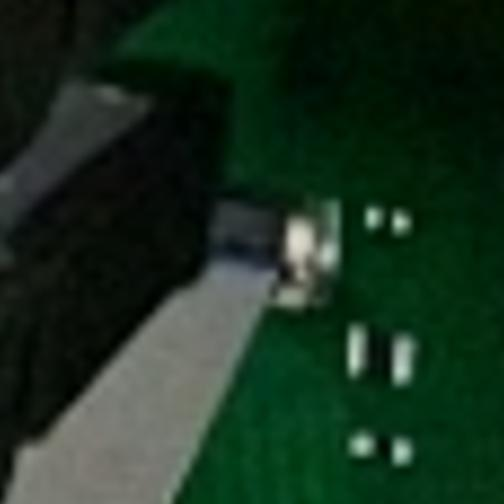

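Request:
{"api": "move", "payload": {
  "target": [
    [0, 0, 0, 0, 0, 0, -1, -1, -1, 1, 1, 1, -0.5, 0, 0, 0, 0, 0, 0, 0, -1, -1, -1, 1, 1, 1, -0.5, 0],
    [0, 0, 0, 0, 0, 0, -1, -1, -1, 1, 1, 1, -0.5, 0, -0.004, 0, 0.0491, 0, 0, 0, -1, -1, -1, 1, 1, 1, -0.5, 0]
  ],
  "speed": 0.04
}}

Request:
{"api": "move", "payload": {
  "target": [0, 0, 0, 0, 0, 0, -1, -1, -1, 1, 1, 1, -0.5, 0, -0.0232, 0, 0.002, 0, 0, 0, -1, -1, -1, 1, 1, 1, -0.5, 0],
  "speed": 0.008,
  "stop_force": 6
}}

Scene clock: 2087.53 s.
left_arm: end_effector_position=(+0.2256, -0.3421, +0.0342) hand_measured=(-1.000, -1.000, -1.000, +1.000, +1.000, +1.000) hand_load_n=(+0.0, +0.0, +0.0, +1.0, +0.0, +0.0) hand_stopped_by=(target, target, target, target, target, target) hand_force_limit=-0.50 hand_speed=0.00 end_effector_quat_wxyz=(+0.007, -0.025, +0.966, -0.258) | right_arm: end_effector_position=(+0.2138, +0.3999, +0.0763) hand_measured=(-1.000, -1.000, -1.000, +1.000, +1.000, +1.000) hand_load_n=(+0.0, +0.0, +0.0, +0.0, -0.5, +0.0) hand_stopped_by=(target, target, target, target, target, target) hand_force_limit=-0.50 hand_speed=0.00 end_effector_quat_wxyz=(+0.043, +0.025, +0.999, -0.002)
Joint positions: left_arm=[2.698 -1.911 -1.941 2.548 -1.116 4.155] | right_arm=[0.777 -1.237 1.881 0.87 1.636 -0.746]
Joint torques (N m): left_arm=[-4.54 33.04 8.48 -0.74 -2.03 2.86] | right_arm=[2.62 -43.02 -23.78 3.68 -0.98 -0.29]
Wrist force (N): left_arm=[-4.2 -6.7 -13.0] | right_arm=[-0.4 -0.2 -0.4]
Wrist torque (N m): left_arm=[1.00 -0.12 -0.24] | right_arm=[0.01 -0.02 0.08]
Wrist force, peak (N): left_arm=[-4.3 -7.0 -13.5] | right_arm=[-0.1 0.0 -0.7]
Hand target: left_arm +0.2256, -0.3421, +0.0342; +0.007, -0.025, +0.966, -0.258 | right_arm +0.2138, +0.4000, +0.0765; +0.044, +0.025, +0.999, -0.002
Off the commanded pose: left_arm 0.000 m, 0 deg | right_arm 0.000 m, 0 deg.
move: done

Scene clock: 2089.90 s.
left_arm: end_effector_position=(+0.2256, -0.3421, +0.0342) hand_measured=(-1.000, -1.000, -1.000, +1.000, +1.000, +1.000) hand_load_n=(+0.0, +0.0, +0.0, +1.0, +0.0, +0.0) hand_stopped_by=(target, target, target, target, target, target) hand_force_limit=-0.50 hand_speed=0.00 end_effector_quat_wxyz=(+0.007, -0.025, +0.966, -0.258) | right_arm: end_effector_position=(+0.2244, +0.3995, +0.0765) hand_measured=(-1.000, -1.000, -1.000, +1.000, +1.000, +1.000) hand_load_n=(+0.0, +0.0, +0.0, +0.0, -0.5, +0.0) hand_stopped_by=(target, target, target, target, target, target) hand_force_limit=-0.50 hand_speed=0.00 end_effector_quat_wxyz=(+0.044, +0.025, +0.999, -0.002)
Joint positions: left_arm=[2.698 -1.911 -1.941 2.548 -1.116 4.155] | right_arm=[0.756 -1.229 1.868 0.873 1.635 -0.767]
Joint torques (N m): left_arm=[-4.46 33.2 8.28 -2.53 -1.79 2.87] | right_arm=[10.12 -42.57 -4.89 -0.5 2.53 3.11]
Wrist force (N): left_arm=[-5.2 -7.2 -12.9] | right_arm=[4.8 -0.5 -3.5]
Wrist torque (N m): left_arm=[1.00 -0.18 -0.29] | right_arm=[0.21 0.25 0.30]
Wrist force, peak (N): left_arm=[-4.9 -7.6 -13.2] | right_arm=[6.9 -0.3 -4.4]
Hand target: left_arm +0.2256, -0.3421, +0.0342; +0.007, -0.025, +0.966, -0.258 | right_arm +0.2244, +0.3995, +0.0765; +0.044, +0.025, +0.999, -0.002 (not the last commanded pose)
Off the commanded pose: left_arm 0.000 m, 0 deg | right_arm 0.003 m, 0 deg.
move: contact (right_arm)

Request:
{"api": "move", "payload": {
  "target": [0, 0, 0, 0, 0, 0, -1, -1, -1, 1, 1, 1, -0.5, 0, -0.0002, 0, -0.0025, 0, 0, 0, -1, -1, -1, 1, 1, 1, -0.5, 0],
  "speed": 0.004,
  "cameras": []
}}

Request:
{"api": "move", "payload": {
  "target": [0, 0, 0, 0, 0, 0, -1, -1, -1, 1, 1, 1, -0.5, 0, -0.0002, 0, -0.0033, 0, 0, 0, -1, -1, -1, 1, 1, 1, -0.5, 0],
  "speed": 0.004,
  "cameras": []
}}

Scene clock: 2098.40 s.
left_arm: end_effector_position=(+0.2256, -0.3421, +0.0342) hand_measured=(-1.000, -1.000, -1.000, +1.000, +1.000, +1.000) hand_load_n=(+0.0, +0.5, +0.0, +1.0, +0.0, +0.0) hand_stopped_by=(target, target, target, target, target, target) hand_force_limit=-0.50 hand_speed=0.00 end_effector_quat_wxyz=(+0.007, -0.025, +0.966, -0.258) | right_arm: end_effector_position=(+0.2244, +0.3995, +0.0780) hand_measured=(-1.000, -1.000, -1.000, +1.000, +1.000, +1.000) hand_load_n=(+0.0, +0.0, -0.5, +0.0, +0.0, +0.0) hand_stopped_by=(target, target, target, target, target, target) hand_force_limit=-0.50 hand_speed=0.00 end_effector_quat_wxyz=(+0.044, +0.025, +0.999, -0.002)
Joint positions: left_arm=[2.698 -1.911 -1.941 2.548 -1.116 4.155] | right_arm=[0.756 -1.231 1.866 0.876 1.635 -0.767]
Joint torques (N m): left_arm=[-4.19 33.28 8.44 -3.03 -1.52 2.94] | right_arm=[8.58 -39.45 -22.27 3.01 -0.5 3.06]
Wrist force (N): left_arm=[-3.4 -7.3 -12.3] | right_arm=[-0.2 0.0 0.0]
Wrist torque (N m): left_arm=[1.00 -0.06 -0.19] | right_arm=[0.01 -0.05 0.00]
Wrist force, peak (N): left_arm=[-5.3 -7.4 -13.4] | right_arm=[5.2 -0.9 -3.9]
Hand target: left_arm +0.2256, -0.3421, +0.0342; +0.007, -0.025, +0.966, -0.258 | right_arm +0.2244, +0.3995, +0.0780; +0.044, +0.025, +0.999, -0.002
Off the commanded pose: left_arm 0.000 m, 0 deg | right_arm 0.000 m, 0 deg.
move: done
No camera images: "cameras" was empty.

Scene clock: 2099.10 s.
left_arm: end_effector_position=(+0.2256, -0.3421, +0.0342) hand_measured=(-1.000, -1.000, -1.000, +1.000, +1.000, +1.000) hand_load_n=(+0.0, +0.0, +0.0, +1.0, +0.0, +0.0) hand_stopped_by=(target, target, target, target, target, target) hand_force_limit=-0.50 hand_speed=0.00 end_effector_quat_wxyz=(+0.007, -0.025, +0.966, -0.258) | right_arm: end_effector_position=(+0.2243, +0.3995, +0.0800) hand_measured=(-1.000, -1.000, -1.000, +1.000, +1.000, +1.000) hand_load_n=(+0.0, +0.0, +0.0, +0.0, +0.0, +0.0) hand_stopped_by=(target, target, target, target, target, target) hand_force_limit=-0.50 hand_speed=0.00 end_effector_quat_wxyz=(+0.044, +0.025, +0.999, -0.002)
Joint positions: left_arm=[2.698 -1.911 -1.941 2.548 -1.116 4.155] | right_arm=[0.756 -1.234 1.864 0.881 1.635 -0.767]
Joint torques (N m): left_arm=[-3.94 32.84 8.24 -2.37 -1.61 3.01] | right_arm=[10.04 -37.35 -20.3 2.73 -0.55 2.93]
Wrist force (N): left_arm=[-3.6 -6.9 -11.7] | right_arm=[-0.3 -0.3 -0.2]
Wrist torque (N m): left_arm=[1.00 -0.05 -0.20] | right_arm=[-0.02 -0.02 -0.05]
Wrist force, peak (N): left_arm=[-3.2 -7.7 -12.8] | right_arm=[-0.5 -0.3 -0.3]
Hand target: left_arm +0.2256, -0.3421, +0.0342; +0.007, -0.025, +0.966, -0.258 | right_arm +0.2243, +0.3995, +0.0800; +0.044, +0.025, +0.999, -0.002
Off the commanded pose: left_arm 0.000 m, 0 deg | right_arm 0.000 m, 0 deg.
move: done
No camera images: "cameras" was empty.

Request:
{"api": "move", "payload": {
  "target": [
    [0, 0, 0, 0, 0, 0, -1, -1, -1, 1, 1, 1, -0.5, 0, 0.0249, 0, -0.0022, 0, 0, 0, -1, -1, -1, 1, 1, 1, -0.5, 0],
    [0, 0, 0, 0, 0, 0, -1, -1, -1, 1, 1, 1, -0.5, 0, 0.0118, -0.1495, -0.1516, 0, 0, 0, -1, -1, -1, 1, 1, 1, -0.5, 0],
    [0, 0, 0, 0, 0, 0, -1, -1, -1, 1, 1, 1, -0.5, 0, 0.0717, -0.1495, -0.1568, -0.0436, 0, -0.4981, -1, -1, -1, 1, 1, 1, -0.5, 0]
  ],
  "speed": [0.05, 0.15, 0.3],
  "cameras": ["cam_right_wrist"]
}}

Scene clock: 2167.63 s.
left_arm: end_effector_position=(+0.2256, -0.3421, +0.0342) hand_measured=(-1.000, -1.000, -1.000, +1.000, +1.000, +1.000) hand_load_n=(+0.0, +0.0, +0.0, +1.0, +0.0, +0.0) hand_stopped_by=(target, target, target, target, target, target) hand_force_limit=-0.50 hand_speed=0.00 end_effector_quat_wxyz=(+0.007, -0.025, +0.966, -0.258) | right_arm: end_effector_position=(+0.1689, +0.3127, +0.1700) hand_measured=(-1.000, -1.000, -1.000, +1.000, +1.000, +1.000) hand_load_n=(+0.0, +0.0, +0.0, +0.0, +0.0, +0.0) hand_stopped_by=(target, target, target, target, target, target) hand_force_limit=-0.50 hand_speed=0.00 end_effector_quat_wxyz=(-0.031, +0.689, -0.724, -0.030)
Joint positions: left_arm=[2.698 -1.911 -1.941 2.548 -1.116 4.155] | right_arm=[0.45 -1.432 1.86 1.102 1.495 -2.64]
Joint torques (N m): left_arm=[-4.83 32.41 8.72 -0.77 -1.06 3.03] | right_arm=[-11.51 -37.53 -6.55 1.08 0.97 -2.41]
Wrist force (N): left_arm=[-3.6 -7.0 -11.8] | right_arm=[-0.7 -0.1 -0.4]
Wrist torque (N m): left_arm=[0.99 -0.04 -0.20] | right_arm=[0.00 0.05 -0.15]
Wrist force, peak (N): left_arm=[-3.4 -7.7 -12.9] | right_arm=[-0.9 -1.3 -1.3]
Hand target: left_arm +0.2256, -0.3421, +0.0342; +0.007, -0.025, +0.966, -0.258 | right_arm +0.1689, +0.3126, +0.1701; -0.031, +0.689, -0.724, -0.030
Off the commanded pose: left_arm 0.000 m, 0 deg | right_arm 0.000 m, 0 deg.
move: done
camera_calibration:
cam_right_wrist: T_world_to_cam=[[-0.97452, -0.224062, 0.0103879, 0.231599], [-0.179206, 0.805607, 0.564697, -0.313185], [-0.134895, 0.548447, -0.825233, 0.110417], [0, 0, 0, 1]] pos_world=[0.184468, 0.243638, 0.265568]
Images, in order (width x height): cam_right_wrist 616x616.

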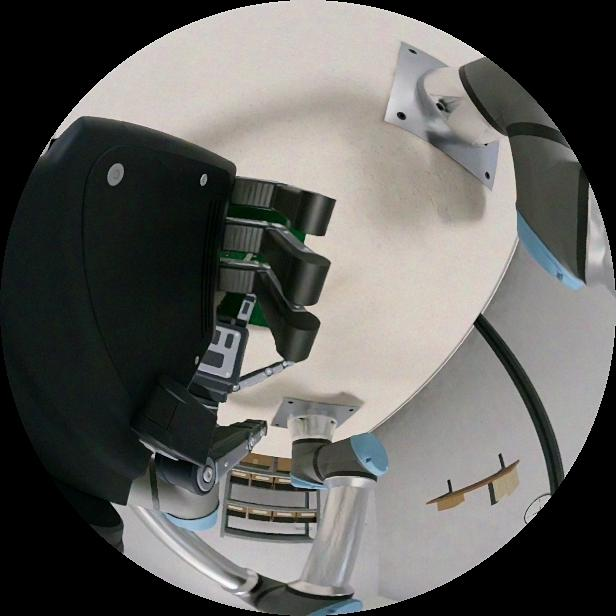

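Request:
{"api": "move", "payload": {
  "target": [0, 0, 0, 0, 0, 0, -1, -1, -1, 1, 1, 1, -0.5, 0, 0.0017, -0.004, 0.1455, 0, 0, 0, -1, -1, -1, 1, 1, 1, -0.5, 0],
  "speed": 0.06
}}

Request:
{"api": "move", "payload": {
  "target": [0, 0, 0, 0, 0, 0, -1, -1, -1, 1, 1, 1, -0.5, 0, 0.0022, 0, 0.0249, 0, 0, 0, -1, -1, -1, 1, 1, 1, -0.5, 0],
  "speed": 0.006,
  "stop_force": 3,
  "cameras": ["cam_right_wrist"]
}}

Scene clock: 2179.57 s.
left_arm: end_effector_position=(+0.2256, -0.3421, +0.0342) hand_measured=(-1.000, -1.000, -1.000, +1.000, +1.000, +1.000) hand_load_n=(+0.0, +0.5, +0.0, +1.0, +0.0, +0.0) hand_stopped_by=(target, target, target, target, target, target) hand_force_limit=-0.50 hand_speed=0.00 end_effector_quat_wxyz=(+0.007, -0.025, +0.966, -0.258) | right_arm: end_effector_position=(+0.1715, +0.3189, +0.0830) hand_measured=(-1.000, -1.000, -1.000, +1.000, +1.000, +1.000) hand_load_n=(+0.0, +0.0, +0.0, +0.0, +0.0, +0.0) hand_stopped_by=(target, target, target, target, target, target) hand_force_limit=-0.50 hand_speed=0.00 end_effector_quat_wxyz=(-0.031, +0.689, -0.724, -0.030)
Joint positions: left_arm=[2.698 -1.911 -1.941 2.548 -1.116 4.155] | right_arm=[0.464 -1.305 1.96 0.874 1.496 -2.626]
Joint torques (N m): left_arm=[-4.8 31.16 8.25 -0.88 -0.89 2.94] | right_arm=[-0.63 -35.5 -23.39 1.95 1.06 0.8]
Wrist force (N): left_arm=[-3.2 -7.8 -12.7] | right_arm=[-0.6 0.1 -0.5]
Wrist torque (N m): left_arm=[0.98 -0.07 -0.18] | right_arm=[-0.04 0.01 -0.15]
Wrist force, peak (N): left_arm=[-3.3 -7.9 -12.8] | right_arm=[-0.4 -0.3 -1.0]
Hand target: left_arm +0.2256, -0.3421, +0.0342; +0.007, -0.025, +0.966, -0.258 | right_arm +0.1716, +0.3189, +0.0830; -0.031, +0.689, -0.724, -0.030
Off the commanded pose: left_arm 0.000 m, 0 deg | right_arm 0.000 m, 0 deg.
move: done

Scene clock: 2181.87 s.
left_arm: end_effector_position=(+0.2256, -0.3421, +0.0342) hand_measured=(-1.000, -1.000, -1.000, +1.000, +1.000, +1.000) hand_load_n=(+0.0, +0.0, +0.0, +1.0, +0.0, +0.0) hand_stopped_by=(target, target, target, target, target, target) hand_force_limit=-0.50 hand_speed=0.00 end_effector_quat_wxyz=(+0.007, -0.025, +0.966, -0.258) | right_arm: end_effector_position=(+0.1716, +0.3189, +0.0756) hand_measured=(-1.000, -1.000, -1.000, +1.000, +1.000, +1.000) hand_load_n=(+0.0, +0.0, +0.0, -4.5, +0.0, +0.0) hand_stopped_by=(target, target, target, target, target, target) hand_force_limit=-0.50 hand_speed=0.00 end_effector_quat_wxyz=(-0.031, +0.689, -0.724, -0.030)
Joint positions: left_arm=[2.698 -1.911 -1.941 2.548 -1.116 4.155] | right_arm=[0.464 -1.294 1.968 0.854 1.496 -2.626]
Joint torques (N m): left_arm=[-5.25 32.43 8.91 -0.82 -0.78 2.92] | right_arm=[-8.38 -39.67 -22.06 3.06 0.43 -2.43]
Wrist force (N): left_arm=[-3.4 -7.4 -12.1] | right_arm=[-0.8 3.2 -2.8]
Wrist torque (N m): left_arm=[0.99 -0.05 -0.19] | right_arm=[-0.07 -0.04 -0.19]
Wrist force, peak (N): left_arm=[-3.0 -7.9 -12.8] | right_arm=[-1.1 3.5 -5.7]
Hand target: left_arm +0.2256, -0.3421, +0.0342; +0.007, -0.025, +0.966, -0.258 | right_arm +0.1716, +0.3189, +0.0756; -0.031, +0.689, -0.724, -0.030 (not the last commanded pose)
Off the commanded pose: left_arm 0.000 m, 0 deg | right_arm 0.008 m, 0 deg.
move: contact (right_arm)
camera_calibration:
cam_right_wrist: T_world_to_cam=[[-0.97446, -0.224327, 0.0102308, 0.236706], [-0.179522, 0.805584, 0.564629, -0.264337], [-0.134903, 0.548372, -0.825281, 0.0293698], [0, 0, 0, 1]] pos_world=[0.187168, 0.249939, 0.171069]
Images, in order (width x height): cam_right_wrist 616x616.

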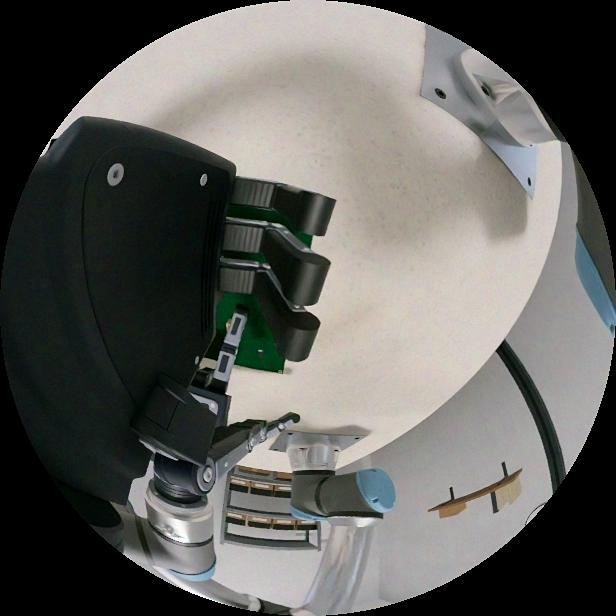

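Request:
{"api": "move", "payload": {
  "target": [0, 0, 0, 0, 0, 0, -1, -1, -1, 1, 1, 1, -0.5, 0, -0.0001, 0.0012, -0.0013, 0, 0, 0, -1, -1, -1, 1, 1, 1, -0.5, 0],
  "speed": 0.01
}}

Request:
{"api": "move", "payload": {
  "target": [0, 0, 0, 0, 0, 0, -1, -1, -1, 1, 1, 1, -0.5, 0, 0.0007, 0, 0.0083, 0, 0, 0, -1, -1, -1, 1, 1, 1, -0.5, 0],
  "speed": 0.004,
  "stop_force": 3
}}

Scene clock: 2196.97 s.
left_arm: end_effector_position=(+0.2256, -0.3421, +0.0342) hand_measured=(-1.000, -1.000, -1.000, +1.000, +1.000, +1.000) hand_load_n=(+0.0, +0.0, +0.0, +1.0, +0.0, +0.0) hand_stopped_by=(target, target, target, target, target, target) hand_force_limit=-0.50 hand_speed=0.00 end_effector_quat_wxyz=(+0.007, -0.025, +0.966, -0.258) | right_arm: end_effector_position=(+0.1709, +0.3189, +0.0764) hand_measured=(-1.000, -1.000, -1.000, +1.000, +1.000, +1.000) hand_load_n=(+0.0, +0.0, +0.0, -1.5, +0.0, +0.0) hand_stopped_by=(target, target, target, target, target, target) hand_force_limit=-0.50 hand_speed=0.00 end_effector_quat_wxyz=(-0.031, +0.689, -0.724, -0.030)
Joint positions: left_arm=[2.698 -1.911 -1.941 2.548 -1.116 4.155] | right_arm=[0.465 -1.296 1.969 0.856 1.496 -2.625]
Joint torques (N m): left_arm=[-4.41 31.36 9.25 -0.86 -0.03 3.11] | right_arm=[9.45 -34.97 -4.03 3.41 1.54 2.85]
Wrist force (N): left_arm=[-3.3 -7.5 -12.3] | right_arm=[-0.3 0.8 -0.3]
Wrist torque (N m): left_arm=[0.98 -0.07 -0.18] | right_arm=[-0.07 -0.01 -0.14]
Wrist force, peak (N): left_arm=[-3.4 -7.8 -12.9] | right_arm=[-0.9 3.5 -3.6]
Hand target: left_arm +0.2256, -0.3421, +0.0342; +0.007, -0.025, +0.966, -0.258 | right_arm +0.1709, +0.3189, +0.0764; -0.031, +0.689, -0.724, -0.030
Off the commanded pose: left_arm 0.000 m, 0 deg | right_arm 0.000 m, 0 deg.
move: done

Scene clock: 2198.27 s.
left_arm: end_effector_position=(+0.2256, -0.3421, +0.0342) hand_measured=(-1.000, -1.000, -1.000, +1.000, +1.000, +1.000) hand_load_n=(+0.0, +0.0, +0.0, +1.0, +0.0, -0.5) hand_stopped_by=(target, target, target, target, target, target) hand_force_limit=-0.50 hand_speed=0.00 end_effector_quat_wxyz=(+0.007, -0.025, +0.966, -0.258) | right_arm: end_effector_position=(+0.1709, +0.3189, +0.0754) hand_measured=(-1.000, -1.000, -1.000, +1.000, +1.000, +1.000) hand_load_n=(+0.0, +0.0, +0.0, -1.0, +0.0, +0.0) hand_stopped_by=(target, target, target, target, target, target) hand_force_limit=-0.50 hand_speed=0.00 end_effector_quat_wxyz=(-0.031, +0.689, -0.724, -0.030)
Joint positions: left_arm=[2.698 -1.911 -1.941 2.548 -1.116 4.155] | right_arm=[0.465 -1.295 1.97 0.853 1.496 -2.625]
Joint torques (N m): left_arm=[-4.81 30.9 8.94 -0.89 0.13 3.06] | right_arm=[6.87 -39 -22.2 3.77 1.45 1.91]
Wrist force (N): left_arm=[-3.4 -7.1 -12.0] | right_arm=[-0.6 0.6 -2.2]
Wrist torque (N m): left_arm=[1.00 -0.07 -0.19] | right_arm=[0.03 -0.11 -0.16]
Wrist force, peak (N): left_arm=[-3.2 -7.9 -12.8] | right_arm=[-0.6 1.0 -4.6]
Hand target: left_arm +0.2256, -0.3421, +0.0342; +0.007, -0.025, +0.966, -0.258 | right_arm +0.1709, +0.3189, +0.0754; -0.031, +0.689, -0.724, -0.030 (not the last commanded pose)
Off the commanded pose: left_arm 0.000 m, 0 deg | right_arm 0.004 m, 0 deg.
move: contact (right_arm)

Request:
{"api": "move", "payload": {
  "target": [0, 0, 0, 0, 0, 0, -1, -1, -1, 1, 1, 1, -0.5, 0, -0.01, 0, 0.0008, 0, 0, 0, -1, -1, -1, 1, 1, 1, -0.5, 0],
  "speed": 0.004,
  "stop_force": 4
}}

Scene clock: 2206.57 s.
left_arm: end_effector_position=(+0.2256, -0.3421, +0.0342) hand_measured=(-1.000, -1.000, -1.000, +1.000, +1.000, +1.000) hand_load_n=(+0.0, +0.0, +0.0, +1.0, +0.0, +0.0) hand_stopped_by=(target, target, target, target, target, target) hand_force_limit=-0.50 hand_speed=0.00 end_effector_quat_wxyz=(+0.007, -0.025, +0.966, -0.258) | right_arm: end_effector_position=(+0.1710, +0.3222, +0.0754) hand_measured=(-1.000, -1.000, -1.000, +1.000, +1.000, +1.000) hand_load_n=(+0.0, +0.0, +0.5, -3.5, +0.0, +0.0) hand_stopped_by=(target, target, target, target, target, target) hand_force_limit=-0.50 hand_speed=0.00 end_effector_quat_wxyz=(-0.031, +0.689, -0.724, -0.030)
Joint positions: left_arm=[2.698 -1.911 -1.941 2.548 -1.116 4.155] | right_arm=[0.474 -1.289 1.962 0.855 1.496 -2.616]
Joint torques (N m): left_arm=[-5.84 30.74 9.42 -0.9 0.38 3.01] | right_arm=[-11.3 -38.61 -3.85 -0.72 0.02 -2.57]
Wrist force (N): left_arm=[-3.6 -7.1 -11.9] | right_arm=[1.9 2.1 -6.0]
Wrist torque (N m): left_arm=[0.98 -0.05 -0.19] | right_arm=[0.21 0.14 0.02]
Wrist force, peak (N): left_arm=[-3.3 -7.9 -12.9] | right_arm=[3.3 2.3 -7.5]
Hand target: left_arm +0.2256, -0.3421, +0.0342; +0.007, -0.025, +0.966, -0.258 | right_arm +0.1710, +0.3222, +0.0754; -0.031, +0.689, -0.724, -0.030 (not the last commanded pose)
Off the commanded pose: left_arm 0.000 m, 0 deg | right_arm 0.003 m, 0 deg.
move: contact (right_arm)


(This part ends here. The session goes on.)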